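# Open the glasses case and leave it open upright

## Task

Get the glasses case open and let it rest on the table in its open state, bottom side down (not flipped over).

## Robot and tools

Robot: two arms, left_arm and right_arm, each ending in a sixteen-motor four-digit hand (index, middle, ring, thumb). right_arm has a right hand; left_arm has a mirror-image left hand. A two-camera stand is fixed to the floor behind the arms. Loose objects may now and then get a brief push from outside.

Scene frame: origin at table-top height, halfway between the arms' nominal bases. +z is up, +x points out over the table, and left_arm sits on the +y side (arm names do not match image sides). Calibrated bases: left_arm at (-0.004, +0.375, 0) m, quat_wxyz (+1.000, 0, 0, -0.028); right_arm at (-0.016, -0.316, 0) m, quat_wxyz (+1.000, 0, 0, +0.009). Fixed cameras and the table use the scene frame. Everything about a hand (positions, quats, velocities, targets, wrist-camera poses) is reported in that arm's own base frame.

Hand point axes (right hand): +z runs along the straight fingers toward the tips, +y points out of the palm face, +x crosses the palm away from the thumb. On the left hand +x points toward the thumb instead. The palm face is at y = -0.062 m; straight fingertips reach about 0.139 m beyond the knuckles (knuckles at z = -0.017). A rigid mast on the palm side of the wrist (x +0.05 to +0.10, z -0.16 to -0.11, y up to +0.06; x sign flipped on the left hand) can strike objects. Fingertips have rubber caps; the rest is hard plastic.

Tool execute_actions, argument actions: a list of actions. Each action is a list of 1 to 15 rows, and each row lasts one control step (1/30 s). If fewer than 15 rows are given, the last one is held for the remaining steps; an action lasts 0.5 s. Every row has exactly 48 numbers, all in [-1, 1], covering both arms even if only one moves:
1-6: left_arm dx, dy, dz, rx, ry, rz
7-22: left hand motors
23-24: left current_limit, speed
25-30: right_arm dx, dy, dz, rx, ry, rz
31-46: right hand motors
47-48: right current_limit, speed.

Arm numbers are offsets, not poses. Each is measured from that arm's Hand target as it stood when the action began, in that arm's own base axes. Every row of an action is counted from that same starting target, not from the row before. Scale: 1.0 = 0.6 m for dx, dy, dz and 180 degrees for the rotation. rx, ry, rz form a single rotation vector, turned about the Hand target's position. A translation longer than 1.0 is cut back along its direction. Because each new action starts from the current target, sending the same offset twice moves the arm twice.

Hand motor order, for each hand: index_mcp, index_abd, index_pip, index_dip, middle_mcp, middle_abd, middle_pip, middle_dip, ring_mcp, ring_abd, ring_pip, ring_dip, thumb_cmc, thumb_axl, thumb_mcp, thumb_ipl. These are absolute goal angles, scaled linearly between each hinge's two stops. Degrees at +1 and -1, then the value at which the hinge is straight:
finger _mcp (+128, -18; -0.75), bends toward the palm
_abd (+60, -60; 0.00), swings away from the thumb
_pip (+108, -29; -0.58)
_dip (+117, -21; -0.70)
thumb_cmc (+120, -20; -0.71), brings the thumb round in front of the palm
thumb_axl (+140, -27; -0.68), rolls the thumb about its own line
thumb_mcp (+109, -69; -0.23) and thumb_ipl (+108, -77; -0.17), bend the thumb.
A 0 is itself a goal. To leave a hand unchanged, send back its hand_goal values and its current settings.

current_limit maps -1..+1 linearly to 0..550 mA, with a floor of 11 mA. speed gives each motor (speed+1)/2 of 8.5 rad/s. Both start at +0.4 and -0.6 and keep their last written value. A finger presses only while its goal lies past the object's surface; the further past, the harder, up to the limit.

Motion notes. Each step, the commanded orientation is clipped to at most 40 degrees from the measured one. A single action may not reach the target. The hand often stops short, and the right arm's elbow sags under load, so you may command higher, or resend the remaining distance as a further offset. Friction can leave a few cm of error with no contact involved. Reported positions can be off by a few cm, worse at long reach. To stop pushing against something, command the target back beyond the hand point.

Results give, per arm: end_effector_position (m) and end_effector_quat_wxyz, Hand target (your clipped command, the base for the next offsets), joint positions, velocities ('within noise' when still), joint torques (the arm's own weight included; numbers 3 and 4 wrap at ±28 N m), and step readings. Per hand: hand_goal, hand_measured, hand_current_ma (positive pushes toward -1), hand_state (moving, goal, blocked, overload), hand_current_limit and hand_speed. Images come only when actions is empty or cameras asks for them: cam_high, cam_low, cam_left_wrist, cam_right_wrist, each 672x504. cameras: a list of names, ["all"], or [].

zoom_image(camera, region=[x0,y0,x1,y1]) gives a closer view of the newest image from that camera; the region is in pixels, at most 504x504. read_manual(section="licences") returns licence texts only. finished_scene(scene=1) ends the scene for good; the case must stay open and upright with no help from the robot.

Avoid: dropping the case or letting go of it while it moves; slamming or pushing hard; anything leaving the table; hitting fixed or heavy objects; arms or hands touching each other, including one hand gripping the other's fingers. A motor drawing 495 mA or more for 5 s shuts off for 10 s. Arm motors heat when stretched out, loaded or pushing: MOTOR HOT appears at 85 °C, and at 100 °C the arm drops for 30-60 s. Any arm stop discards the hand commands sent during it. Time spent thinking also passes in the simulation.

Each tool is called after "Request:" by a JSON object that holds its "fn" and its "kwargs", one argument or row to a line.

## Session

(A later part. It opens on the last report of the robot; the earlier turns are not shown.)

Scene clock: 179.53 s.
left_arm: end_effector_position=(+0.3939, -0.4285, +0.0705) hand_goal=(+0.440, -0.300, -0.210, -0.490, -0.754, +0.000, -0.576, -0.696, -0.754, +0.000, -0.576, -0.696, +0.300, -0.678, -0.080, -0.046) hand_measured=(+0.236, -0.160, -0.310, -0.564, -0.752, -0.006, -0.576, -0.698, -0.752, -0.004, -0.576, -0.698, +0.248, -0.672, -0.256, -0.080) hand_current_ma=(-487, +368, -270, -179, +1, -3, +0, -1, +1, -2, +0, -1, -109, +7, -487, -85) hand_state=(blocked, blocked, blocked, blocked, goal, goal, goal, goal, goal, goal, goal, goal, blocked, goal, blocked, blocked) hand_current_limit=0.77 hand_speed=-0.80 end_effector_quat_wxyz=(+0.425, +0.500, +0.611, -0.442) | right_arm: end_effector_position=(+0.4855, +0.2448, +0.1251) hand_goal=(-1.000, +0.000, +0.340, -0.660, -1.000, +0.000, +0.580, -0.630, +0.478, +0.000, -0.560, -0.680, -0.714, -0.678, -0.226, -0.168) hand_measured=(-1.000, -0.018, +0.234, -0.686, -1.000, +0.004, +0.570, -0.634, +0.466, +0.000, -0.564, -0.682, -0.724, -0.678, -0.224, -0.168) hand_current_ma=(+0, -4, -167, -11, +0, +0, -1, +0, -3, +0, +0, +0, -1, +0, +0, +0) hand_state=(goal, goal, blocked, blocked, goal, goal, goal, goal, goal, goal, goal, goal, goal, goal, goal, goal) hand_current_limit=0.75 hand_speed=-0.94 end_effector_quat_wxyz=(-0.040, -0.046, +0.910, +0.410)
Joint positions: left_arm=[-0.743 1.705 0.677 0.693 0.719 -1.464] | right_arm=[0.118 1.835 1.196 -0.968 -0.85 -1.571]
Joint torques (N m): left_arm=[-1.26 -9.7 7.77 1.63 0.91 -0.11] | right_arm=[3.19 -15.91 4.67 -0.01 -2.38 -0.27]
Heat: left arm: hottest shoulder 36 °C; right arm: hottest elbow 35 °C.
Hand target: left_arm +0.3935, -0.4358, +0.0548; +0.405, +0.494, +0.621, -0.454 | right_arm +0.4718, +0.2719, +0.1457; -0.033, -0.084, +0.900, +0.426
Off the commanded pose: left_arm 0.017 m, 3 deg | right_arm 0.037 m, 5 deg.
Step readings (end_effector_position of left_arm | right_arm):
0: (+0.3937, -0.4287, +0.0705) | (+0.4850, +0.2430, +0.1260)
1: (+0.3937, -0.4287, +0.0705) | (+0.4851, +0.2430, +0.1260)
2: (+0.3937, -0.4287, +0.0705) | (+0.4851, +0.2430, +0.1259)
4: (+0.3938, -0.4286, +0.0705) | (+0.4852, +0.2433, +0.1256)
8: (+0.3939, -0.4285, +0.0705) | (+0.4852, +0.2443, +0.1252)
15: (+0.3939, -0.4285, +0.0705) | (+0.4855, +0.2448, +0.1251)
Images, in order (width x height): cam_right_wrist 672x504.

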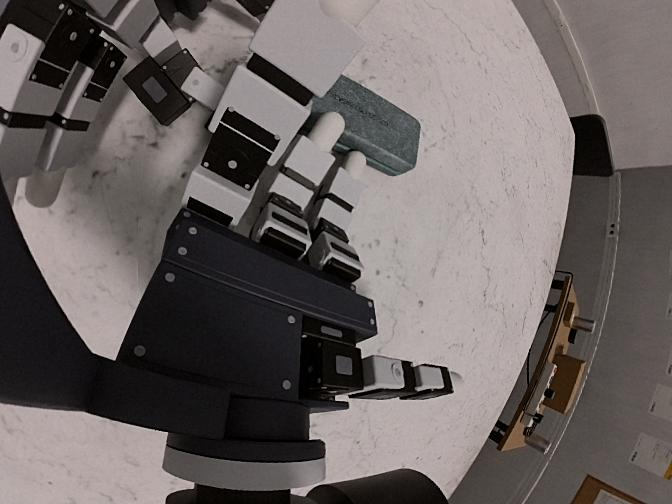

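Request:
{"fn": "execute_actions", "kwargs": {
  "actions": [
    [[0,0,0,0,0,0,0.44,-0.3,-0.21,-0.49,-0.754,0,-0.576,-0.696,-0.754,0,-0.576,-0.696,0.30,-0.678,-0.08,-0.045,0.77,-0.8,0,0.007,0.002,0,0,0,-1,0,0.39,-0.66,-1,0,0.60,-0.63,0.478,0,-0.56,-0.68,-0.714,-0.678,-0.226,-0.168,0.75,-0.94]]
  ],
  "cameras": ["cam_right_wrist"]
}}

Request:
{"fn": "zoom_image", "kwargs": {
  "camera": "cam_right_wrist",
  "region": [290, 80, 430, 190]
}}

Scene clock: 180.90 s.
left_arm: end_effector_position=(+0.3942, -0.4284, +0.0705) hand_goal=(+0.440, -0.300, -0.210, -0.490, -0.754, +0.000, -0.576, -0.696, -0.754, +0.000, -0.576, -0.696, +0.300, -0.678, -0.080, -0.046) hand_measured=(+0.236, -0.160, -0.310, -0.562, -0.752, -0.006, -0.576, -0.698, -0.752, -0.004, -0.576, -0.698, +0.246, -0.672, -0.256, -0.084) hand_current_ma=(-487, +368, -270, -171, +1, -3, +0, -1, +1, -2, +0, -1, -113, +7, -487, -99) hand_state=(blocked, blocked, blocked, blocked, goal, goal, goal, goal, goal, goal, goal, goal, blocked, goal, blocked, blocked) hand_current_limit=0.77 hand_speed=-0.80 end_effector_quat_wxyz=(+0.426, +0.500, +0.612, -0.441) | right_arm: end_effector_position=(+0.4858, +0.2486, +0.1244) hand_goal=(-1.000, +0.000, +0.390, -0.660, -1.000, +0.000, +0.600, -0.630, +0.478, +0.000, -0.560, -0.680, -0.714, -0.678, -0.226, -0.168) hand_measured=(-1.000, -0.020, +0.294, -0.688, -1.000, +0.004, +0.590, -0.634, +0.466, +0.000, -0.564, -0.682, -0.724, -0.678, -0.224, -0.168) hand_current_ma=(+0, -4, -135, -12, +0, +0, -1, +0, -3, +0, +0, +0, -1, +0, +0, +0) hand_state=(goal, goal, blocked, blocked, goal, goal, goal, goal, goal, goal, goal, goal, goal, goal, goal, goal) hand_current_limit=0.75 hand_speed=-0.94 end_effector_quat_wxyz=(-0.041, -0.045, +0.911, +0.409)
Joint positions: left_arm=[-0.743 1.705 0.677 0.693 0.717 -1.464] | right_arm=[0.126 1.835 1.196 -0.96 -0.847 -1.557]
Joint torques (N m): left_arm=[-1.32 -9.7 7.76 1.59 0.97 -0.12] | right_arm=[3.25 -16.09 4.75 -0.02 -2.51 -0.29]
Heat: left arm: hottest shoulder 36 °C; right arm: hottest elbow 35 °C.
Hand target: left_arm +0.3935, -0.4358, +0.0548; +0.405, +0.493, +0.621, -0.454 | right_arm +0.4718, +0.2761, +0.1469; -0.033, -0.084, +0.900, +0.426
Off the commanded pose: left_arm 0.017 m, 3 deg | right_arm 0.038 m, 5 deg.
Step readings (end_effector_position of left_arm | right_arm):
0: (+0.3939, -0.4285, +0.0705) | (+0.4855, +0.2448, +0.1251)
1: (+0.3939, -0.4285, +0.0705) | (+0.4856, +0.2448, +0.1251)
2: (+0.3939, -0.4285, +0.0705) | (+0.4856, +0.2450, +0.1250)
4: (+0.3941, -0.4285, +0.0705) | (+0.4857, +0.2455, +0.1247)
8: (+0.3942, -0.4284, +0.0705) | (+0.4855, +0.2473, +0.1244)
15: (+0.3942, -0.4284, +0.0705) | (+0.4857, +0.2486, +0.1244)
Images, in order (width x height): cam_right_wrist 672x504.

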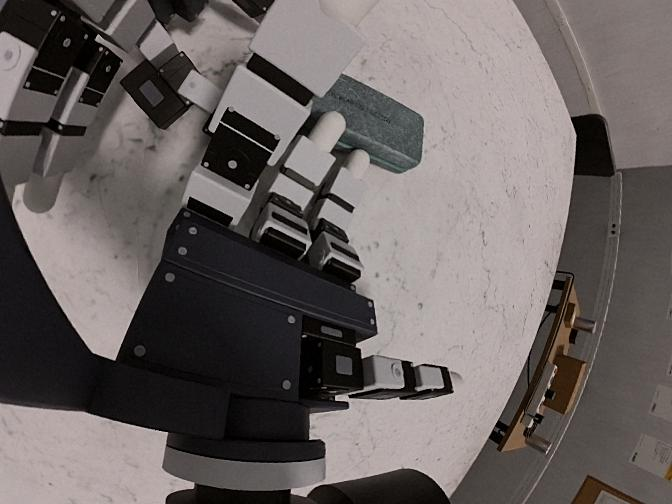

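Scaled by 3.600 from the camera's 672x504 image, which has a finer 960x720 frame.

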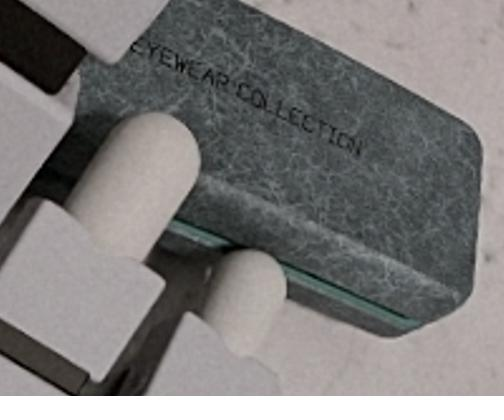

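Request:
{"fn": "execute_actions", "kwargs": {
  "actions": [
    [[0,0,0,0,0,0,0.44,-0.3,-0.21,-0.49,-0.754,0,-0.576,-0.696,-0.754,0,-0.576,-0.696,0.30,-0.678,-0.08,-0.045,0.77,-0.8,0.008,-0.08,0.004,0,0,0,-1,0,0.39,-0.66,-1,0,0.60,-0.63,0.478,0,-0.56,-0.68,-0.714,-0.678,-0.226,-0.168,0.75,-0.94]],
    [[0,0,0,0,0,0,0.44,-0.3,-0.21,-0.49,-0.754,0,-0.576,-0.696,-0.754,0,-0.576,-0.696,0.30,-0.678,-0.08,-0.045,0.77,-0.8,0.012,-0.034,-0.033,0,0,0,-1,0,0.12,-0.66,-1,0,0.12,-0.63,0.478,0,-0.56,-0.68,-0.714,-0.678,-0.226,-0.168,0.75,-0.8]]
  ],
  "cameras": ["cam_high","cam_left_wrist","cam_right_wrist"]
}}

Request:
{"fn": "zoom_image", "kwargs": {
  "camera": "cam_right_wrist",
  "region": [290, 80, 430, 190]
}}

Request:
{"fn": "zoom_image", "kwargs": {
  "camera": "cam_high",
  "region": [260, 120, 380, 240]
}}

Scene clock: 182.77 s.
left_arm: end_effector_position=(+0.3936, -0.4293, +0.0705) hand_goal=(+0.440, -0.300, -0.210, -0.490, -0.754, +0.000, -0.576, -0.696, -0.754, +0.000, -0.576, -0.696, +0.300, -0.678, -0.080, -0.046) hand_measured=(+0.236, -0.162, -0.310, -0.560, -0.752, -0.006, -0.576, -0.698, -0.752, -0.004, -0.576, -0.698, +0.248, -0.676, -0.256, -0.088) hand_current_ma=(-487, +362, -270, -159, +1, -3, +0, -1, +1, -2, +0, -1, -106, +1, -487, -119) hand_state=(blocked, blocked, blocked, blocked, goal, goal, goal, goal, goal, goal, goal, goal, blocked, goal, blocked, blocked) hand_current_limit=0.77 hand_speed=-0.80 end_effector_quat_wxyz=(+0.425, +0.501, +0.610, -0.443) | right_arm: end_effector_position=(+0.4712, +0.2083, +0.1267) hand_goal=(-1.000, +0.000, +0.120, -0.660, -1.000, +0.000, +0.120, -0.630, +0.478, +0.000, -0.560, -0.680, -0.714, -0.678, -0.226, -0.168) hand_measured=(-0.998, -0.004, +0.122, -0.664, -1.000, +0.002, +0.120, -0.634, +0.466, +0.000, -0.564, -0.682, -0.724, -0.678, -0.224, -0.168) hand_current_ma=(+0, +0, +0, +0, +0, +0, +0, +0, -3, +0, +0, +0, -1, +0, +0, +0) hand_state=(goal, goal, goal, goal, goal, goal, goal, goal, goal, goal, goal, goal, goal, goal, goal, goal) hand_current_limit=0.75 hand_speed=-0.80 end_effector_quat_wxyz=(-0.039, -0.078, +0.900, +0.427)
Joint positions: left_arm=[-0.743 1.706 0.678 0.693 0.723 -1.464] | right_arm=[0.04 1.85 1.196 -1.084 -0.875 -1.782]
Joint torques (N m): left_arm=[-1.2 -9.82 7.65 1.59 0.77 -0.12] | right_arm=[-1.08 -11.99 7.23 -0.79 -0.94 -0.18]
Heat: left arm: hottest shoulder 36 °C; right arm: hottest elbow 35 °C.
Hand target: left_arm +0.3935, -0.4357, +0.0548; +0.405, +0.493, +0.621, -0.454 | right_arm +0.4837, +0.2077, +0.1296; -0.033, -0.084, +0.900, +0.426
Off the commanded pose: left_arm 0.017 m, 3 deg | right_arm 0.013 m, 1 deg.
Step readings (end_effector_position of left_arm | right_arm):
0: (+0.3942, -0.4284, +0.0705) | (+0.4858, +0.2486, +0.1244)
1: (+0.3942, -0.4284, +0.0705) | (+0.4858, +0.2486, +0.1244)
2: (+0.3942, -0.4284, +0.0705) | (+0.4850, +0.2482, +0.1244)
4: (+0.3939, -0.4285, +0.0706) | (+0.4830, +0.2446, +0.1255)
8: (+0.3936, -0.4293, +0.0705) | (+0.4772, +0.2360, +0.1310)
15: (+0.3936, -0.4293, +0.0705) | (+0.4704, +0.2321, +0.1321)
16: (+0.3936, -0.4293, +0.0705) | (+0.4698, +0.2319, +0.1323)
17: (+0.3936, -0.4293, +0.0705) | (+0.4698, +0.2303, +0.1324)
19: (+0.3936, -0.4293, +0.0705) | (+0.4692, +0.2274, +0.1328)
23: (+0.3936, -0.4293, +0.0705) | (+0.4712, +0.2165, +0.1318)
30: (+0.3936, -0.4293, +0.0705) | (+0.4722, +0.2083, +0.1265)
Images, in order (width x height): cam_high 672x504, cam_left_wrist 672x504, cam_right_wrist 672x504.

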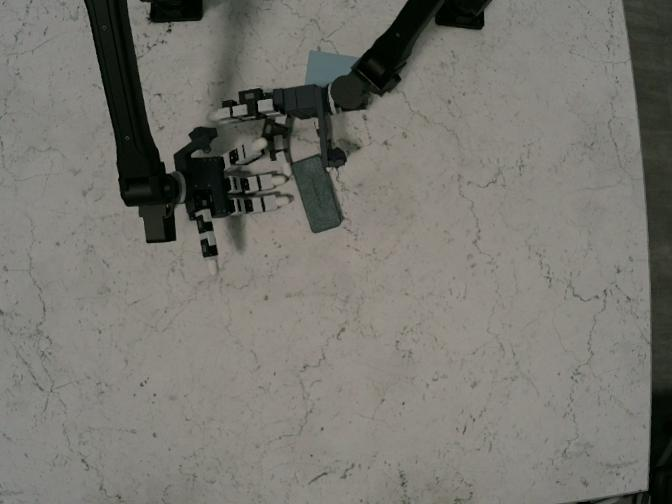

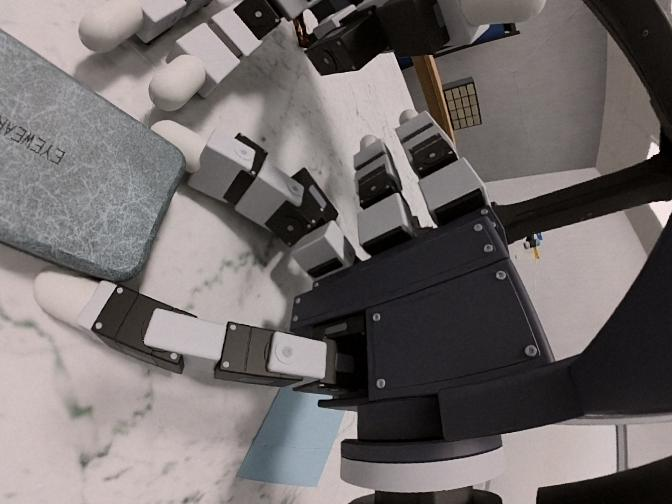

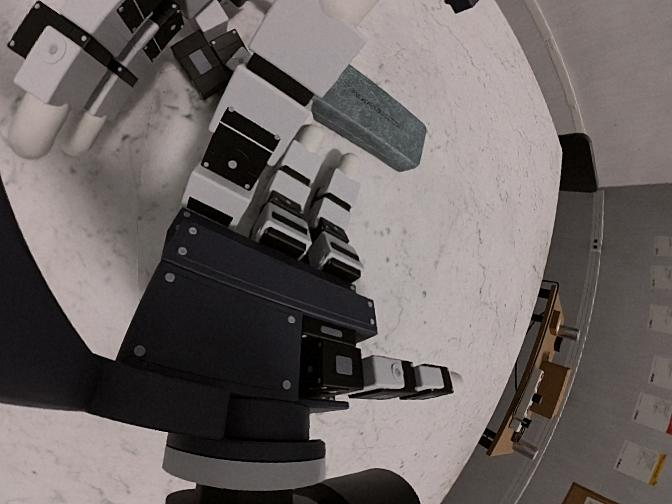

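Scaled by 3.600 from the camera's 672x504 image, which has a finer 960x720 frame.

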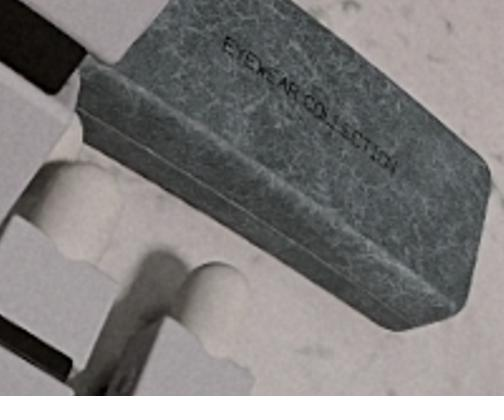

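Scaled by 4.200 from the camera's 672x504 image, which has a finer 960x720 frame.

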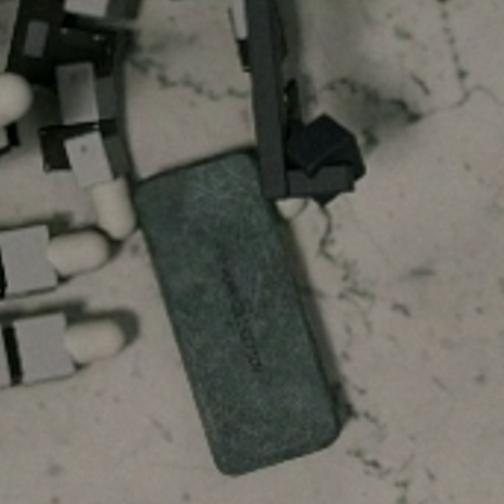

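Request:
{"fn": "execute_actions", "kwargs": {
  "actions": [
    [[0,0,0,0,0,0,0.44,-0.3,-0.21,-0.49,-0.754,0,-0.576,-0.696,-0.754,0,-0.576,-0.696,0.30,-0.678,-0.08,-0.045,0.77,-0.8,0.003,0.03,0,0,0,0.022,-1,0,0.085,-0.66,-1,0,0.12,-0.63,0.478,0,-0.56,-0.68,-0.714,-0.678,-0.226,-0.168,0.75,-0.8]],
    [[0,0,0,0,0,0,0.44,-0.3,-0.21,-0.49,-0.754,0,-0.576,-0.696,-0.754,0,-0.576,-0.696,0.30,-0.678,-0.08,-0.045,0.77,-0.8,-0.004,0.025,0.004,0,0,0,-1,0,0.085,-0.66,-1,0,0.12,-0.63,0.478,0,-0.56,-0.68,-0.714,-0.678,-0.226,-0.168,0.75,-0.8]]
  ],
  "cameras": ["cam_right_wrist"]
}}

Request:
{"fn": "zoom_image", "kwargs": {
  "camera": "cam_right_wrist",
  "region": [290, 80, 430, 190]
}}

Scene clock: 184.43 s.
left_arm: end_effector_position=(+0.3936, -0.4293, +0.0705) hand_goal=(+0.440, -0.300, -0.210, -0.490, -0.754, +0.000, -0.576, -0.696, -0.754, +0.000, -0.576, -0.696, +0.300, -0.678, -0.080, -0.046) hand_measured=(+0.236, -0.162, -0.310, -0.556, -0.752, -0.006, -0.576, -0.698, -0.752, -0.004, -0.576, -0.698, +0.248, -0.676, -0.256, -0.090) hand_current_ma=(-487, +362, -270, -150, +1, -3, +0, -1, +1, -2, +0, -1, -106, +1, -487, -121) hand_state=(blocked, blocked, blocked, blocked, goal, goal, goal, goal, goal, goal, goal, goal, blocked, goal, blocked, blocked) hand_current_limit=0.77 hand_speed=-0.80 end_effector_quat_wxyz=(+0.425, +0.501, +0.610, -0.443) | right_arm: end_effector_position=(+0.4733, +0.2311, +0.1279) hand_goal=(-1.000, +0.000, +0.084, -0.660, -1.000, +0.000, +0.120, -0.630, +0.478, +0.000, -0.560, -0.680, -0.714, -0.678, -0.226, -0.168) hand_measured=(-0.996, -0.002, +0.086, -0.664, -1.000, +0.004, +0.122, -0.628, +0.466, +0.000, -0.564, -0.682, -0.724, -0.678, -0.224, -0.168) hand_current_ma=(+0, +0, +0, +0, +0, +0, +0, +0, -3, +0, +0, +0, -1, +0, +0, +0) hand_state=(goal, goal, goal, goal, goal, goal, goal, goal, goal, goal, goal, goal, goal, goal, goal, goal) hand_current_limit=0.75 hand_speed=-0.80 end_effector_quat_wxyz=(-0.054, -0.108, +0.897, +0.425)
Joint positions: left_arm=[-0.743 1.706 0.678 0.693 0.723 -1.464] | right_arm=[0.087 1.887 1.257 -1.134 -0.871 -1.813]
Joint torques (N m): left_arm=[-1.26 -9.82 7.68 1.61 0.77 -0.12] | right_arm=[0.38 -13.27 6.76 -0.17 -1.08 0.06]
Heat: left arm: hottest shoulder 36 °C; right arm: hottest elbow 35 °C.
Hand target: left_arm +0.3935, -0.4357, +0.0548; +0.405, +0.493, +0.621, -0.454 | right_arm +0.4831, +0.2407, +0.1320; -0.047, -0.115, +0.897, +0.425
Off the commanded pose: left_arm 0.017 m, 3 deg | right_arm 0.014 m, 1 deg.
Step readings (end_effector_position of left_arm | right_arm):
0: (+0.3936, -0.4293, +0.0705) | (+0.4712, +0.2083, +0.1267)
1: (+0.3936, -0.4293, +0.0705) | (+0.4713, +0.2083, +0.1269)
2: (+0.3936, -0.4293, +0.0705) | (+0.4716, +0.2083, +0.1273)
4: (+0.3936, -0.4293, +0.0705) | (+0.4741, +0.2097, +0.1285)
8: (+0.3936, -0.4293, +0.0705) | (+0.4781, +0.2160, +0.1284)
15: (+0.3936, -0.4293, +0.0705) | (+0.4759, +0.2211, +0.1284)
16: (+0.3936, -0.4293, +0.0705) | (+0.4757, +0.2213, +0.1285)
17: (+0.3936, -0.4293, +0.0705) | (+0.4753, +0.2222, +0.1285)
19: (+0.3936, -0.4293, +0.0705) | (+0.4745, +0.2242, +0.1284)
23: (+0.3936, -0.4293, +0.0705) | (+0.4729, +0.2301, +0.1284)
30: (+0.3936, -0.4293, +0.0705) | (+0.4732, +0.2311, +0.1279)
Images, in order (width x height): cam_right_wrist 672x504.

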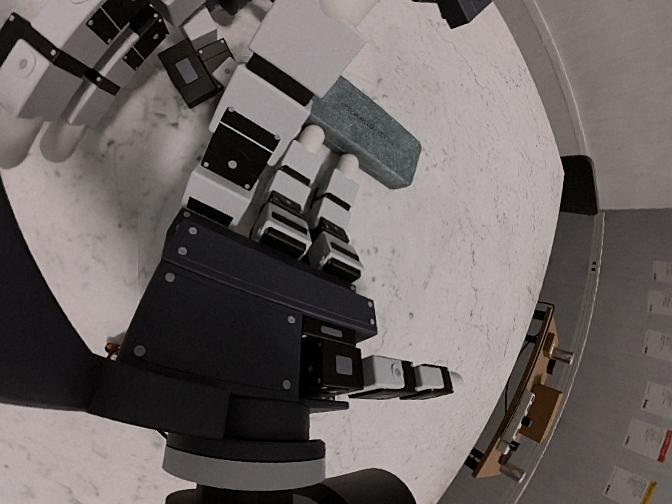

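Scaled by 3.600 from the camera's 672x504 image, which has a finer 960x720 frame.

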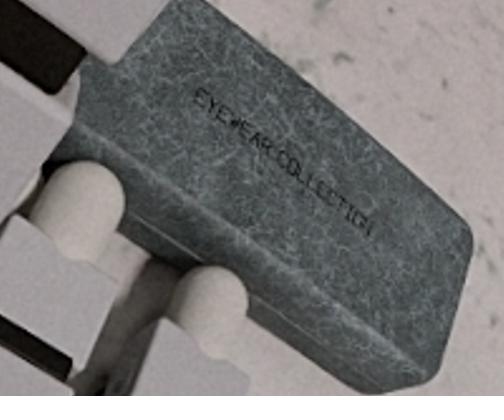

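Request:
{"fn": "execute_actions", "kwargs": {
  "actions": [
    [[0,0,0,0,0,0,0.44,-0.3,-0.21,-0.49,-0.754,0,-0.576,-0.696,-0.754,0,-0.576,-0.696,0.30,-0.678,-0.08,-0.045,0.77,-0.8,-0.002,0.016,0.004,0,0,0,-1,0,0.085,-0.66,-1,0,0.14,-0.63,0.478,0,-0.56,-0.68,-0.714,-0.678,-0.226,-0.168,0.75,-0.94]]
  ],
  "cameras": ["cam_right_wrist"]
}}

Request:
{"fn": "zoom_image", "kwargs": {
  "camera": "cam_right_wrist",
  "region": [290, 80, 430, 190]
}}

Scene clock: 185.33 s.
left_arm: end_effector_position=(+0.3936, -0.4293, +0.0705) hand_goal=(+0.440, -0.300, -0.210, -0.490, -0.754, +0.000, -0.576, -0.696, -0.754, +0.000, -0.576, -0.696, +0.300, -0.678, -0.080, -0.046) hand_measured=(+0.236, -0.162, -0.310, -0.556, -0.752, -0.006, -0.576, -0.698, -0.752, -0.004, -0.576, -0.698, +0.248, -0.676, -0.256, -0.090) hand_current_ma=(-487, +362, -270, -150, +1, -3, +0, -1, +1, -2, +0, -1, -106, +1, -487, -121) hand_state=(blocked, blocked, blocked, blocked, goal, goal, goal, goal, goal, goal, goal, goal, blocked, goal, blocked, blocked) hand_current_limit=0.77 hand_speed=-0.80 end_effector_quat_wxyz=(+0.425, +0.501, +0.610, -0.443) | right_arm: end_effector_position=(+0.4760, +0.2315, +0.1273) hand_goal=(-1.000, +0.000, +0.084, -0.660, -1.000, +0.000, +0.140, -0.630, +0.478, +0.000, -0.560, -0.680, -0.714, -0.678, -0.226, -0.168) hand_measured=(-0.988, +0.000, +0.092, -0.664, -1.000, +0.020, +0.126, -0.628, +0.466, +0.000, -0.564, -0.682, -0.724, -0.678, -0.224, -0.168) hand_current_ma=(+2, +0, +1, +0, +0, +5, -3, +0, -3, +0, +0, +0, -1, +0, +0, +0) hand_state=(goal, goal, goal, goal, goal, blocked, goal, goal, goal, goal, goal, goal, goal, goal, goal, goal) hand_current_limit=0.75 hand_speed=-0.94 end_effector_quat_wxyz=(-0.055, -0.101, +0.898, +0.425)
Joint positions: left_arm=[-0.743 1.706 0.678 0.693 0.723 -1.464] | right_arm=[0.088 1.887 1.257 -1.125 -0.871 -1.792]
Joint torques (N m): left_arm=[-1.14 -9.82 7.64 1.62 0.76 -0.12] | right_arm=[2.02 -14.1 6.43 0.18 -1.21 0.14]
Heat: left arm: hottest shoulder 36 °C; right arm: hottest elbow 35 °C.
Hand target: left_arm +0.3935, -0.4357, +0.0548; +0.405, +0.493, +0.621, -0.454 | right_arm +0.4820, +0.2502, +0.1344; -0.047, -0.115, +0.897, +0.425
Off the commanded pose: left_arm 0.017 m, 3 deg | right_arm 0.021 m, 2 deg.
Step readings (end_effector_position of left_arm | right_arm):
0: (+0.3936, -0.4293, +0.0705) | (+0.4733, +0.2311, +0.1279)
1: (+0.3936, -0.4293, +0.0705) | (+0.4734, +0.2312, +0.1278)
2: (+0.3936, -0.4293, +0.0705) | (+0.4738, +0.2312, +0.1278)
4: (+0.3936, -0.4293, +0.0705) | (+0.4746, +0.2312, +0.1276)
8: (+0.3936, -0.4293, +0.0705) | (+0.4754, +0.2315, +0.1274)
15: (+0.3936, -0.4293, +0.0705) | (+0.4759, +0.2315, +0.1273)
Images, in order (width x height): cam_right_wrist 672x504.

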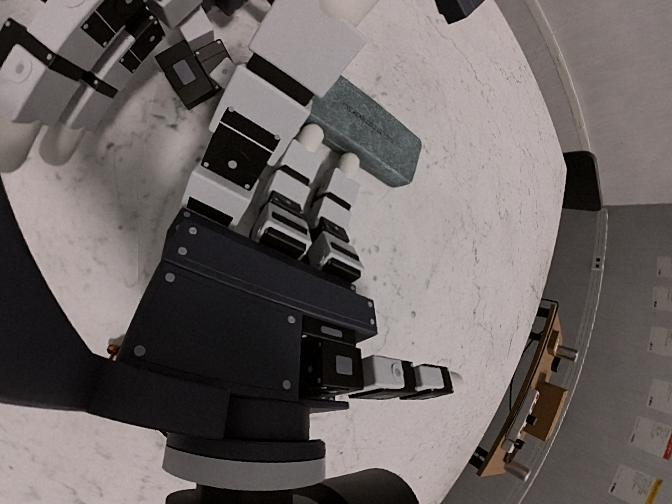

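Scaled by 3.600 from the camera's 672x504 image, which has a finer 960x720 frame.

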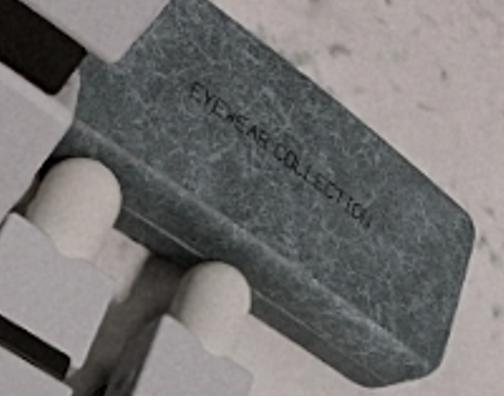

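Request:
{"fn": "execute_actions", "kwargs": {
  "actions": [
    [[0,0,0,0,0,0,0.44,-0.3,-0.21,-0.49,-0.754,0,-0.576,-0.696,-0.754,0,-0.576,-0.696,0.30,-0.678,-0.08,-0.045,0.77,-0.8,-0.003,0.012,0.004,0,0,0,-1,0,0.085,-0.66,-1,0,0.22,-0.63,0.478,0,-0.56,-0.68,-0.714,-0.678,-0.226,-0.168,0.75,-0.94]],
    [[0,0,0,0,0,0,0.44,-0.3,-0.21,-0.49,-0.754,0,-0.576,-0.696,-0.754,0,-0.576,-0.696,0.30,-0.678,-0.08,-0.045,0.77,-0.8,-0.002,0.006,0.003,0,0,0,-1,0,0.085,-0.66,-1,0,0.29,-0.63,0.478,0,-0.56,-0.68,-0.714,-0.678,-0.226,-0.168,0.75,-0.94]]
  ],
  "cameras": ["cam_right_wrist"]
}}

Request:
{"fn": "zoom_image", "kwargs": {
  "camera": "cam_right_wrist",
  "region": [290, 80, 430, 190]
}}

Scene clock: 186.70 s.
left_arm: end_effector_position=(+0.3953, -0.4278, +0.0705) hand_goal=(+0.440, -0.300, -0.210, -0.490, -0.754, +0.000, -0.576, -0.696, -0.754, +0.000, -0.576, -0.696, +0.300, -0.678, -0.080, -0.046) hand_measured=(+0.236, -0.162, -0.310, -0.552, -0.752, -0.006, -0.576, -0.698, -0.752, -0.004, -0.576, -0.698, +0.248, -0.676, -0.256, -0.090) hand_current_ma=(-487, +362, -270, -138, +1, -3, +0, -1, +1, -2, +0, -1, -108, +1, -487, -127) hand_state=(blocked, blocked, blocked, blocked, goal, goal, goal, goal, goal, goal, goal, goal, blocked, goal, blocked, blocked) hand_current_limit=0.77 hand_speed=-0.80 end_effector_quat_wxyz=(+0.426, +0.500, +0.612, -0.442) | right_arm: end_effector_position=(+0.4777, +0.2355, +0.1252) hand_goal=(-1.000, +0.000, +0.084, -0.660, -1.000, +0.000, +0.290, -0.630, +0.478, +0.000, -0.560, -0.680, -0.714, -0.678, -0.226, -0.168) hand_measured=(-0.972, +0.000, +0.102, -0.664, -1.000, +0.032, +0.202, -0.648, +0.466, +0.000, -0.564, -0.682, -0.724, -0.678, -0.224, -0.168) hand_current_ma=(+14, +0, +5, +0, +0, +11, -112, -5, -3, +0, +0, +0, -1, +0, +0, +0) hand_state=(blocked, goal, goal, goal, goal, blocked, blocked, goal, goal, goal, goal, goal, goal, goal, goal, goal) hand_current_limit=0.75 hand_speed=-0.94 end_effector_quat_wxyz=(-0.054, -0.099, +0.900, +0.420)
Joint positions: left_arm=[-0.739 1.706 0.678 0.693 0.721 -1.464] | right_arm=[0.096 1.887 1.257 -1.108 -0.863 -1.771]
Joint torques (N m): left_arm=[-1.55 -9.88 7.68 1.61 0.87 -0.11] | right_arm=[3.08 -15.21 5.87 0.18 -1.65 0.23]
Heat: left arm: hottest shoulder 36 °C; right arm: hottest elbow 35 °C.
Hand target: left_arm +0.3935, -0.4357, +0.0548; +0.405, +0.493, +0.621, -0.454 | right_arm +0.4789, +0.2611, +0.1386; -0.047, -0.115, +0.897, +0.425
Off the commanded pose: left_arm 0.018 m, 3 deg | right_arm 0.029 m, 2 deg.
Step readings (end_effector_position of left_arm | right_arm):
0: (+0.3936, -0.4293, +0.0705) | (+0.4760, +0.2315, +0.1273)
1: (+0.3936, -0.4293, +0.0705) | (+0.4759, +0.2317, +0.1273)
2: (+0.3936, -0.4293, +0.0705) | (+0.4761, +0.2319, +0.1273)
4: (+0.3936, -0.4293, +0.0705) | (+0.4764, +0.2324, +0.1269)
8: (+0.3939, -0.4290, +0.0705) | (+0.4769, +0.2331, +0.1263)
15: (+0.3942, -0.4287, +0.0705) | (+0.4771, +0.2336, +0.1259)
16: (+0.3942, -0.4287, +0.0705) | (+0.4771, +0.2336, +0.1259)
17: (+0.3942, -0.4287, +0.0705) | (+0.4772, +0.2338, +0.1259)
19: (+0.3945, -0.4285, +0.0705) | (+0.4773, +0.2342, +0.1257)
23: (+0.3951, -0.4280, +0.0705) | (+0.4776, +0.2351, +0.1253)
30: (+0.3953, -0.4278, +0.0705) | (+0.4778, +0.2353, +0.1252)
Images, in order (width x height): cam_right_wrist 672x504.

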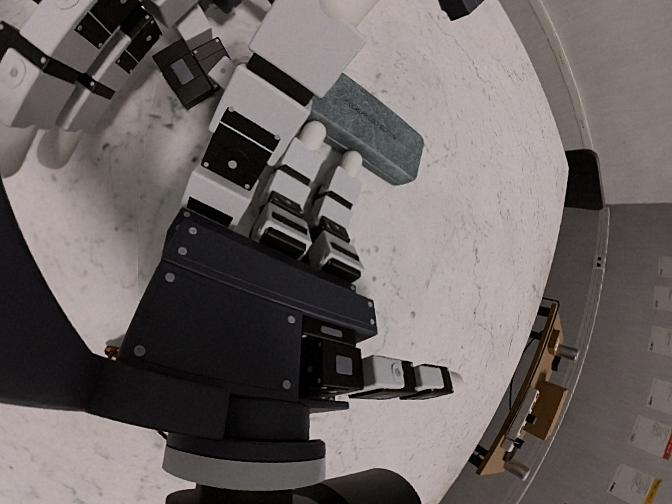

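Scaled by 3.600 from the camera's 672x504 image, which has a finer 960x720 frame.

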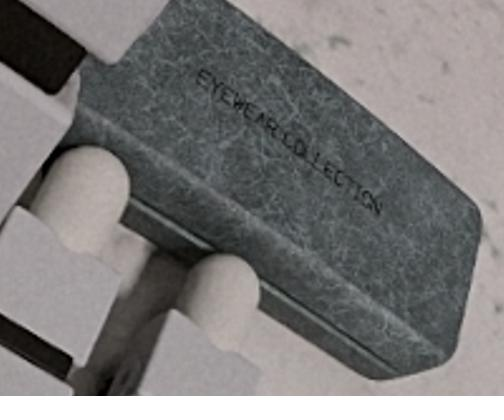

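Request:
{"fn": "execute_actions", "kwargs": {
  "actions": [
    [[0,0,0,0,0,0,0.44,-0.3,-0.21,-0.49,-0.754,0,-0.576,-0.696,-0.754,0,-0.576,-0.696,0.30,-0.678,-0.08,-0.045,0.77,-0.8,-0.002,0.007,0.003,0,0,0,-1,0,0.085,-0.66,-1,0,0.34,-0.63,0.478,0,-0.56,-0.68,-0.714,-0.678,-0.226,-0.168,0.75,-0.94]]
  ],
  "cameras": ["cam_right_wrist"]
}}

Request:
{"fn": "zoom_image", "kwargs": {
  "camera": "cam_right_wrist",
  "region": [290, 80, 430, 190]
}}

Scene clock: 187.50 s.
left_arm: end_effector_position=(+0.3966, -0.4267, +0.0704) hand_goal=(+0.440, -0.300, -0.210, -0.490, -0.754, +0.000, -0.576, -0.696, -0.754, +0.000, -0.576, -0.696, +0.300, -0.678, -0.080, -0.046) hand_measured=(+0.236, -0.162, -0.310, -0.552, -0.752, -0.006, -0.576, -0.698, -0.752, -0.004, -0.576, -0.698, +0.248, -0.674, -0.256, -0.090) hand_current_ma=(-487, +362, -270, -138, +1, -3, +0, -1, +1, -2, +0, -1, -109, +3, -487, -127) hand_state=(blocked, blocked, blocked, blocked, goal, goal, goal, goal, goal, goal, goal, goal, blocked, goal, blocked, blocked) hand_current_limit=0.77 hand_speed=-0.80 end_effector_quat_wxyz=(+0.427, +0.498, +0.613, -0.441) | right_arm: end_effector_position=(+0.4785, +0.2373, +0.1249) hand_goal=(-1.000, +0.000, +0.084, -0.660, -1.000, +0.000, +0.340, -0.630, +0.478, +0.000, -0.560, -0.680, -0.714, -0.678, -0.226, -0.168) hand_measured=(-0.968, +0.000, +0.104, -0.664, -1.000, +0.032, +0.250, -0.648, +0.466, +0.000, -0.564, -0.682, -0.724, -0.678, -0.224, -0.168) hand_current_ma=(+17, +0, +7, +0, +0, +11, -120, -5, -3, +0, +0, +0, -1, +0, +0, +0) hand_state=(blocked, goal, blocked, goal, goal, blocked, blocked, goal, goal, goal, goal, goal, goal, goal, goal, goal) hand_current_limit=0.75 hand_speed=-0.94 end_effector_quat_wxyz=(-0.053, -0.098, +0.901, +0.419)
Joint positions: left_arm=[-0.737 1.706 0.678 0.693 0.719 -1.464] | right_arm=[0.1 1.886 1.257 -1.101 -0.861 -1.76]
Joint torques (N m): left_arm=[-1.79 -9.88 7.62 1.57 0.94 -0.12] | right_arm=[3.31 -15.68 5.67 0.21 -1.76 0.25]
Heat: left arm: hottest shoulder 36 °C; right arm: hottest elbow 35 °C.
Hand target: left_arm +0.3935, -0.4357, +0.0548; +0.405, +0.493, +0.621, -0.454 | right_arm +0.4778, +0.2652, +0.1404; -0.047, -0.115, +0.897, +0.425
Off the commanded pose: left_arm 0.018 m, 3 deg | right_arm 0.032 m, 2 deg.
Step readings (end_effector_position of left_arm | right_arm):
0: (+0.3953, -0.4278, +0.0705) | (+0.4777, +0.2355, +0.1252)
1: (+0.3954, -0.4278, +0.0705) | (+0.4777, +0.2355, +0.1252)
2: (+0.3954, -0.4278, +0.0705) | (+0.4778, +0.2355, +0.1252)
4: (+0.3957, -0.4275, +0.0704) | (+0.4779, +0.2360, +0.1251)
8: (+0.3964, -0.4269, +0.0704) | (+0.4782, +0.2371, +0.1249)
15: (+0.3964, -0.4268, +0.0704) | (+0.4785, +0.2373, +0.1249)
Images, in order (width x height): cam_right_wrist 672x504.

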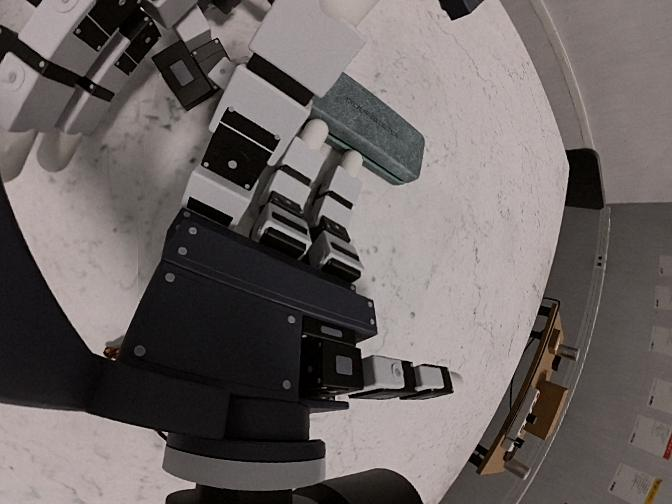

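Scaled by 3.600 from the camera's 672x504 image, which has a finer 960x720 frame.

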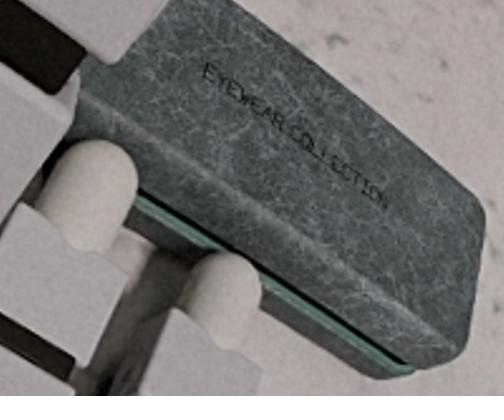

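Request:
{"fn": "execute_actions", "kwargs": {
  "actions": [
    [[0,0,0,0,0,0,0.44,-0.3,-0.21,-0.49,-0.754,0,-0.576,-0.696,-0.754,0,-0.576,-0.696,0.30,-0.678,-0.08,-0.045,0.77,-0.8,-0.001,0.005,0.002,0,0,0,-1,0,0.085,-0.66,-1,0,0.38,-0.63,0.478,0,-0.56,-0.68,-0.714,-0.678,-0.226,-0.168,0.75,-0.94]]
  ],
  "cameras": ["cam_right_wrist"]
}}

Request:
{"fn": "zoom_image", "kwargs": {
  "camera": "cam_right_wrist",
  "region": [290, 80, 430, 190]
}}

Scene clock: 188.33 s.
left_arm: end_effector_position=(+0.3974, -0.4259, +0.0704) hand_goal=(+0.440, -0.300, -0.210, -0.490, -0.754, +0.000, -0.576, -0.696, -0.754, +0.000, -0.576, -0.696, +0.300, -0.678, -0.080, -0.046) hand_measured=(+0.236, -0.162, -0.310, -0.552, -0.752, -0.006, -0.576, -0.698, -0.752, -0.004, -0.576, -0.698, +0.246, -0.672, -0.256, -0.090) hand_current_ma=(-487, +362, -270, -138, +1, -3, +0, -1, +1, -2, +0, -1, -110, +7, -487, -127) hand_state=(blocked, blocked, blocked, blocked, goal, goal, goal, goal, goal, goal, goal, goal, blocked, goal, blocked, blocked) hand_current_limit=0.77 hand_speed=-0.80 end_effector_quat_wxyz=(+0.427, +0.498, +0.613, -0.440) | right_arm: end_effector_position=(+0.4789, +0.2392, +0.1251) hand_goal=(-1.000, +0.000, +0.084, -0.660, -1.000, +0.000, +0.380, -0.630, +0.478, +0.000, -0.560, -0.680, -0.714, -0.678, -0.226, -0.168) hand_measured=(-0.968, +0.000, +0.104, -0.664, -1.000, +0.032, +0.288, -0.650, +0.466, +0.000, -0.564, -0.682, -0.724, -0.678, -0.224, -0.168) hand_current_ma=(+18, +0, +7, +0, +0, +11, -126, -6, -3, +0, +0, +0, -1, +0, +0, +0) hand_state=(blocked, goal, blocked, goal, goal, blocked, blocked, goal, goal, goal, goal, goal, goal, goal, goal, goal) hand_current_limit=0.75 hand_speed=-0.94 end_effector_quat_wxyz=(-0.053, -0.097, +0.902, +0.418)
Joint positions: left_arm=[-0.736 1.706 0.678 0.693 0.717 -1.464] | right_arm=[0.104 1.884 1.257 -1.095 -0.859 -1.752]
Joint torques (N m): left_arm=[-1.96 -9.82 7.62 1.58 0.98 -0.11] | right_arm=[3.43 -15.79 5.61 0.21 -1.86 0.25]
Heat: left arm: hottest shoulder 36 °C; right arm: hottest elbow 35 °C.
Hand target: left_arm +0.3935, -0.4358, +0.0548; +0.405, +0.493, +0.621, -0.454 | right_arm +0.4772, +0.2683, +0.1416; -0.047, -0.115, +0.897, +0.425
Off the commanded pose: left_arm 0.019 m, 3 deg | right_arm 0.033 m, 2 deg.
Step readings (end_effector_position of left_arm | right_arm):
0: (+0.3967, -0.4266, +0.0704) | (+0.4785, +0.2373, +0.1249)
1: (+0.3967, -0.4266, +0.0704) | (+0.4785, +0.2375, +0.1249)
2: (+0.3967, -0.4266, +0.0704) | (+0.4785, +0.2375, +0.1249)
4: (+0.3967, -0.4266, +0.0704) | (+0.4785, +0.2381, +0.1250)
8: (+0.3973, -0.4261, +0.0704) | (+0.4787, +0.2390, +0.1249)
15: (+0.3974, -0.4259, +0.0704) | (+0.4789, +0.2392, +0.1251)
Images, in order (width x height): cam_right_wrist 672x504.

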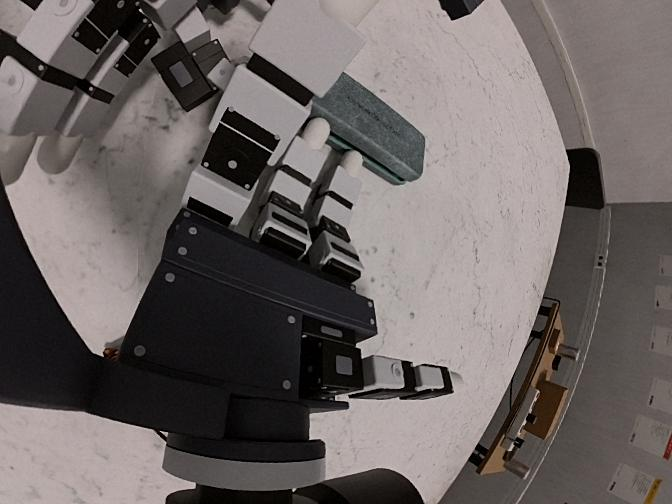

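Scaled by 3.600 from the camera's 672x504 image, which has a finer 960x720 frame.

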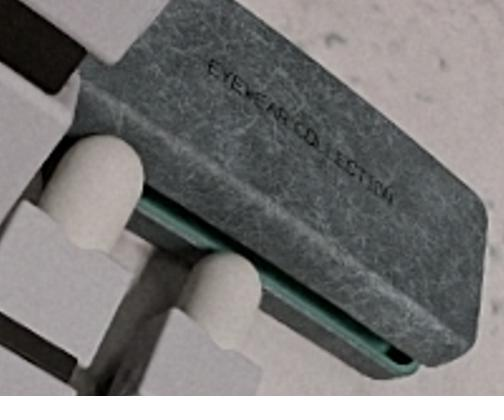

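Request:
{"fn": "execute_actions", "kwargs": {
  "actions": [
    [[0,0,0,0,0,0,0.44,-0.3,-0.21,-0.49,-0.754,0,-0.576,-0.696,-0.754,0,-0.576,-0.696,0.30,-0.678,-0.08,-0.045,0.77,-0.8,0,0.001,0.0,0,0,0,-1,0,0.17,-0.66,-1,0,0.39,-0.63,0.478,0,-0.56,-0.68,-0.714,-0.678,-0.226,-0.168,0.75,-0.94]]
  ],
  "cameras": ["cam_right_wrist"]
}}

Request:
{"fn": "zoom_image", "kwargs": {
  "camera": "cam_right_wrist",
  "region": [290, 80, 430, 190]
}}

Scene clock: 189.23 s.
left_arm: end_effector_position=(+0.3977, -0.4257, +0.0704) hand_goal=(+0.440, -0.300, -0.210, -0.490, -0.754, +0.000, -0.576, -0.696, -0.754, +0.000, -0.576, -0.696, +0.300, -0.678, -0.080, -0.046) hand_measured=(+0.236, -0.162, -0.310, -0.552, -0.752, -0.006, -0.576, -0.698, -0.752, -0.004, -0.576, -0.698, +0.246, -0.670, -0.256, -0.090) hand_current_ma=(-487, +362, -270, -138, +1, -3, +0, -1, +1, -2, +0, -1, -110, +7, -487, -127) hand_state=(blocked, blocked, blocked, blocked, goal, goal, goal, goal, goal, goal, goal, goal, blocked, goal, blocked, blocked) hand_current_limit=0.77 hand_speed=-0.80 end_effector_quat_wxyz=(+0.428, +0.498, +0.614, -0.440) | right_arm: end_effector_position=(+0.4791, +0.2405, +0.1235) hand_goal=(-1.000, +0.000, +0.170, -0.660, -1.000, +0.000, +0.390, -0.630, +0.478, +0.000, -0.560, -0.680, -0.714, -0.678, -0.226, -0.168) hand_measured=(-0.978, -0.002, +0.172, -0.664, -1.000, +0.032, +0.310, -0.650, +0.466, +0.000, -0.564, -0.682, -0.724, -0.678, -0.224, -0.168) hand_current_ma=(+8, +0, +0, +0, +0, +11, -95, -6, -3, +0, +0, +0, -1, +0, +0, +0) hand_state=(blocked, goal, goal, goal, goal, blocked, blocked, blocked, goal, goal, goal, goal, goal, goal, goal, goal) hand_current_limit=0.75 hand_speed=-0.94 end_effector_quat_wxyz=(-0.054, -0.097, +0.904, +0.414)
Joint positions: left_arm=[-0.735 1.706 0.678 0.693 0.717 -1.464] | right_arm=[0.107 1.884 1.257 -1.092 -0.852 -1.744]
Joint torques (N m): left_arm=[-1.85 -9.76 7.62 1.62 0.99 -0.12] | right_arm=[3.31 -15.79 5.61 0.09 -2.16 0.2]
Heat: left arm: hottest shoulder 36 °C; right arm: hottest elbow 35 °C.
Hand target: left_arm +0.3934, -0.4358, +0.0548; +0.405, +0.493, +0.621, -0.454 | right_arm +0.4771, +0.2689, +0.1416; -0.047, -0.115, +0.897, +0.425
Off the commanded pose: left_arm 0.019 m, 3 deg | right_arm 0.034 m, 3 deg.
Step readings (end_effector_position of left_arm | right_arm):
0: (+0.3974, -0.4259, +0.0704) | (+0.4789, +0.2392, +0.1251)
1: (+0.3974, -0.4259, +0.0704) | (+0.4789, +0.2392, +0.1251)
2: (+0.3975, -0.4259, +0.0704) | (+0.4790, +0.2391, +0.1250)
4: (+0.3975, -0.4259, +0.0704) | (+0.4790, +0.2394, +0.1246)
8: (+0.3975, -0.4259, +0.0704) | (+0.4790, +0.2398, +0.1239)
15: (+0.3977, -0.4257, +0.0704) | (+0.4790, +0.2405, +0.1235)
Images, in order (width x height): cam_right_wrist 672x504.

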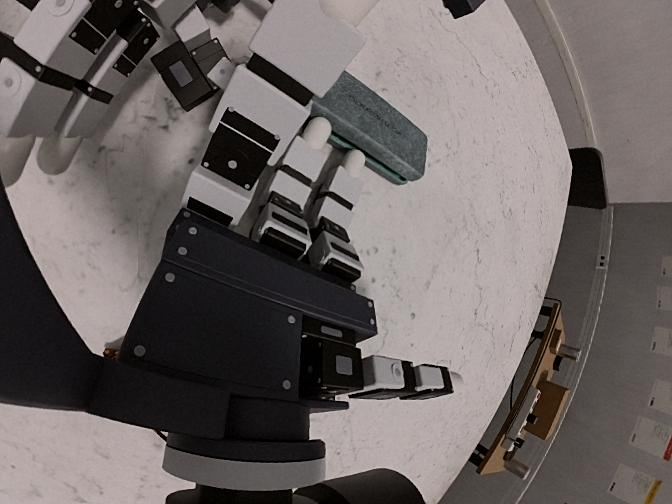

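Scaled by 3.600 from the camera's 672x504 image, which has a finer 960x720 frame.

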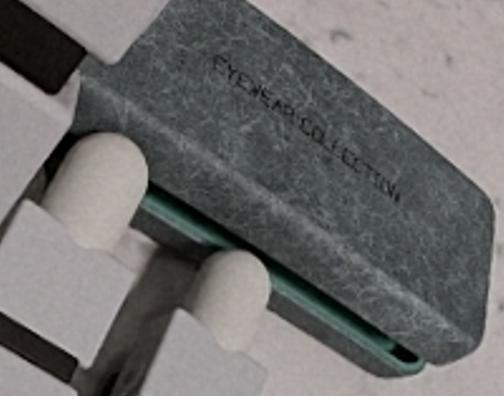

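Request:
{"fn": "execute_actions", "kwargs": {
  "actions": [
    [[0,0,0,0,0,0,0.44,-0.3,-0.21,-0.49,-0.754,0,-0.576,-0.696,-0.754,0,-0.576,-0.696,0.30,-0.678,-0.08,-0.045,0.77,-0.8,0,0.003,0.003,0,0,0,-1,0,0.24,-0.66,-1,0,0.40,-0.63,0.478,0,-0.56,-0.68,-0.714,-0.678,-0.226,-0.168,0.75,-0.94]]
  ],
  "cameras": ["cam_right_wrist"]
}}

Request:
{"fn": "zoom_image", "kwargs": {
  "camera": "cam_right_wrist",
  "region": [290, 80, 430, 190]
}}

Scene clock: 190.07 s.
left_arm: end_effector_position=(+0.3981, -0.4254, +0.0704) hand_goal=(+0.440, -0.300, -0.210, -0.490, -0.754, +0.000, -0.576, -0.696, -0.754, +0.000, -0.576, -0.696, +0.300, -0.678, -0.080, -0.046) hand_measured=(+0.236, -0.162, -0.310, -0.552, -0.752, -0.006, -0.576, -0.698, -0.752, -0.004, -0.576, -0.698, +0.246, -0.670, -0.256, -0.090) hand_current_ma=(-487, +362, -270, -138, +1, -3, +0, -1, +1, -2, +0, -1, -111, +9, -487, -127) hand_state=(blocked, blocked, blocked, blocked, goal, goal, goal, goal, goal, goal, goal, goal, blocked, goal, blocked, blocked) hand_current_limit=0.77 hand_speed=-0.80 end_effector_quat_wxyz=(+0.428, +0.497, +0.614, -0.439) | right_arm: end_effector_position=(+0.4792, +0.2413, +0.1234) hand_goal=(-1.000, +0.000, +0.240, -0.660, -1.000, +0.000, +0.400, -0.630, +0.478, +0.000, -0.560, -0.680, -0.714, -0.678, -0.226, -0.168) hand_measured=(-0.988, -0.002, +0.232, -0.664, -1.000, +0.032, +0.322, -0.650, +0.466, +0.000, -0.564, -0.682, -0.724, -0.678, -0.224, -0.168) hand_current_ma=(+2, +0, -1, +0, +0, +11, -90, -6, -3, +0, +0, +0, -1, +0, +0, +0) hand_state=(goal, goal, goal, goal, goal, blocked, blocked, blocked, goal, goal, goal, goal, goal, goal, goal, goal) hand_current_limit=0.75 hand_speed=-0.94 end_effector_quat_wxyz=(-0.054, -0.096, +0.904, +0.414)
Joint positions: left_arm=[-0.735 1.706 0.678 0.693 0.716 -1.464] | right_arm=[0.109 1.884 1.257 -1.09 -0.852 -1.741]
Joint torques (N m): left_arm=[-1.9 -9.88 7.62 1.58 1.02 -0.11] | right_arm=[3.43 -15.97 5.74 0.03 -2.19 0.21]
Heat: left arm: hottest shoulder 36 °C; right arm: hottest elbow 35 °C.
Hand target: left_arm +0.3935, -0.4358, +0.0548; +0.405, +0.493, +0.621, -0.454 | right_arm +0.4772, +0.2707, +0.1435; -0.047, -0.115, +0.897, +0.425
Off the commanded pose: left_arm 0.019 m, 3 deg | right_arm 0.036 m, 3 deg.
Step readings (end_effector_position of left_arm | right_arm):
0: (+0.3977, -0.4257, +0.0704) | (+0.4791, +0.2405, +0.1235)
1: (+0.3977, -0.4257, +0.0704) | (+0.4791, +0.2405, +0.1235)
2: (+0.3977, -0.4257, +0.0704) | (+0.4791, +0.2405, +0.1235)
4: (+0.3979, -0.4255, +0.0704) | (+0.4790, +0.2409, +0.1234)
8: (+0.3981, -0.4254, +0.0704) | (+0.4791, +0.2413, +0.1234)
15: (+0.3981, -0.4254, +0.0704) | (+0.4792, +0.2413, +0.1234)
Images, in order (width x height): cam_right_wrist 672x504.

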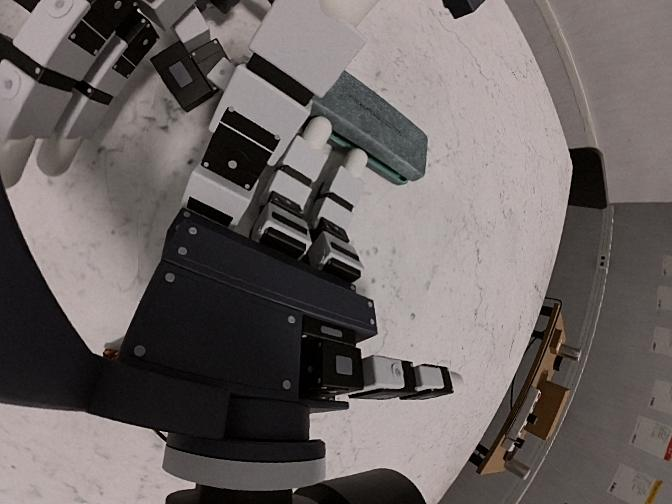

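Scaled by 3.600 from the camera's 672x504 image, which has a finer 960x720 frame.

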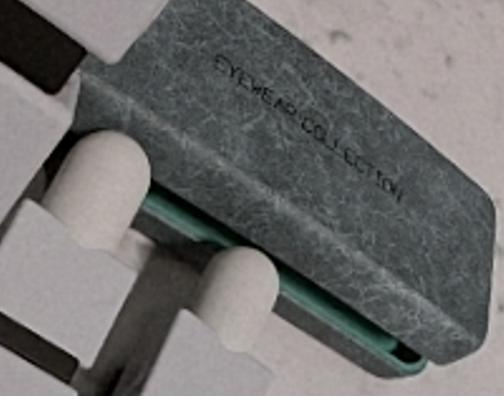

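Request:
{"fn": "execute_actions", "kwargs": {
  "actions": [
    [[0,0,0,0,0,0,0.44,-0.3,-0.21,-0.49,-0.754,0,-0.576,-0.696,-0.754,0,-0.576,-0.696,0.30,-0.678,-0.08,-0.045,0.77,-0.8,0,0.006,0.003,0,0,0,-1,0,0.27,-0.66,-1,0,0.41,-0.63,0.478,0,-0.56,-0.68,-0.714,-0.678,-0.226,-0.168,0.75,-0.94]]
  ],
  "cameras": ["cam_right_wrist"]
}}

Request:
{"fn": "zoom_image", "kwargs": {
  "camera": "cam_right_wrist",
  "region": [290, 80, 430, 190]
}}

Scene clock: 190.97 s.
left_arm: end_effector_position=(+0.3987, -0.4249, +0.0704) hand_goal=(+0.440, -0.300, -0.210, -0.490, -0.754, +0.000, -0.576, -0.696, -0.754, +0.000, -0.576, -0.696, +0.300, -0.678, -0.080, -0.046) hand_measured=(+0.236, -0.162, -0.310, -0.552, -0.752, -0.006, -0.576, -0.698, -0.752, -0.004, -0.576, -0.698, +0.246, -0.668, -0.256, -0.090) hand_current_ma=(-487, +362, -270, -138, +1, -3, +0, -1, +1, -2, +0, -1, -114, +11, -487, -127) hand_state=(blocked, blocked, blocked, blocked, goal, goal, goal, goal, goal, goal, goal, goal, blocked, goal, blocked, blocked) hand_current_limit=0.77 hand_speed=-0.80 end_effector_quat_wxyz=(+0.428, +0.497, +0.614, -0.439) | right_arm: end_effector_position=(+0.4798, +0.2426, +0.1235) hand_goal=(-1.000, +0.000, +0.270, -0.660, -1.000, +0.000, +0.410, -0.630, +0.478, +0.000, -0.560, -0.680, -0.714, -0.678, -0.226, -0.168) hand_measured=(-0.998, -0.002, +0.262, -0.664, -1.000, +0.032, +0.340, -0.650, +0.466, +0.000, -0.564, -0.682, -0.724, -0.678, -0.224, -0.168) hand_current_ma=(+0, +0, -1, +0, +0, +11, -73, -6, -3, +0, +0, +0, -1, +0, +0, +0) hand_state=(goal, goal, goal, goal, goal, blocked, blocked, blocked, goal, goal, goal, goal, goal, goal, goal, goal) hand_current_limit=0.75 hand_speed=-0.94 end_effector_quat_wxyz=(-0.055, -0.093, +0.904, +0.413)
Joint positions: left_arm=[-0.734 1.706 0.678 0.693 0.715 -1.464] | right_arm=[0.111 1.884 1.257 -1.087 -0.852 -1.73]
Joint torques (N m): left_arm=[-2.14 -9.93 7.64 1.58 1.08 -0.12] | right_arm=[3.72 -16.21 5.82 0.09 -2.22 0.22]
Heat: left arm: hottest shoulder 36 °C; right arm: hottest elbow 35 °C.
Hand target: left_arm +0.3934, -0.4358, +0.0548; +0.405, +0.494, +0.621, -0.454 | right_arm +0.4772, +0.2743, +0.1453; -0.047, -0.115, +0.897, +0.425
Off the commanded pose: left_arm 0.020 m, 3 deg | right_arm 0.038 m, 3 deg.
Step readings (end_effector_position of left_arm | right_arm):
0: (+0.3981, -0.4254, +0.0704) | (+0.4792, +0.2413, +0.1234)
1: (+0.3981, -0.4254, +0.0704) | (+0.4792, +0.2413, +0.1234)
2: (+0.3981, -0.4254, +0.0704) | (+0.4791, +0.2415, +0.1234)
4: (+0.3982, -0.4253, +0.0704) | (+0.4792, +0.2418, +0.1233)
8: (+0.3986, -0.4249, +0.0704) | (+0.4796, +0.2422, +0.1234)
15: (+0.3987, -0.4249, +0.0704) | (+0.4797, +0.2426, +0.1234)
Images, in order (width x height): cam_right_wrist 672x504.

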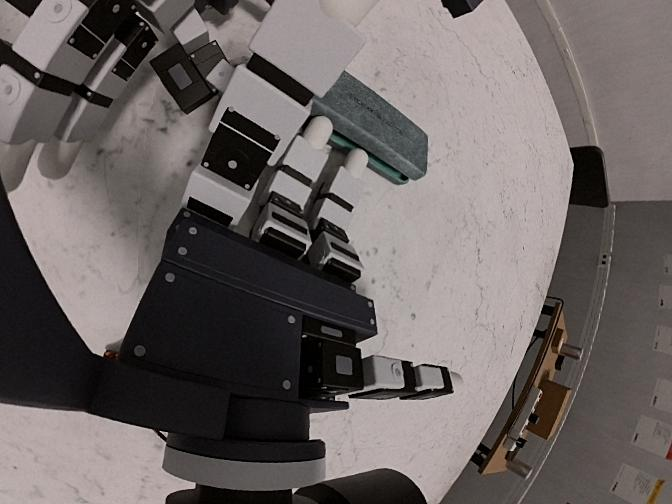

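Scaled by 3.600 from the camera's 672x504 image, which has a finer 960x720 frame.

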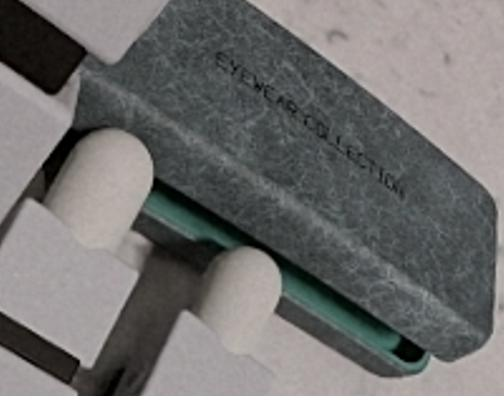

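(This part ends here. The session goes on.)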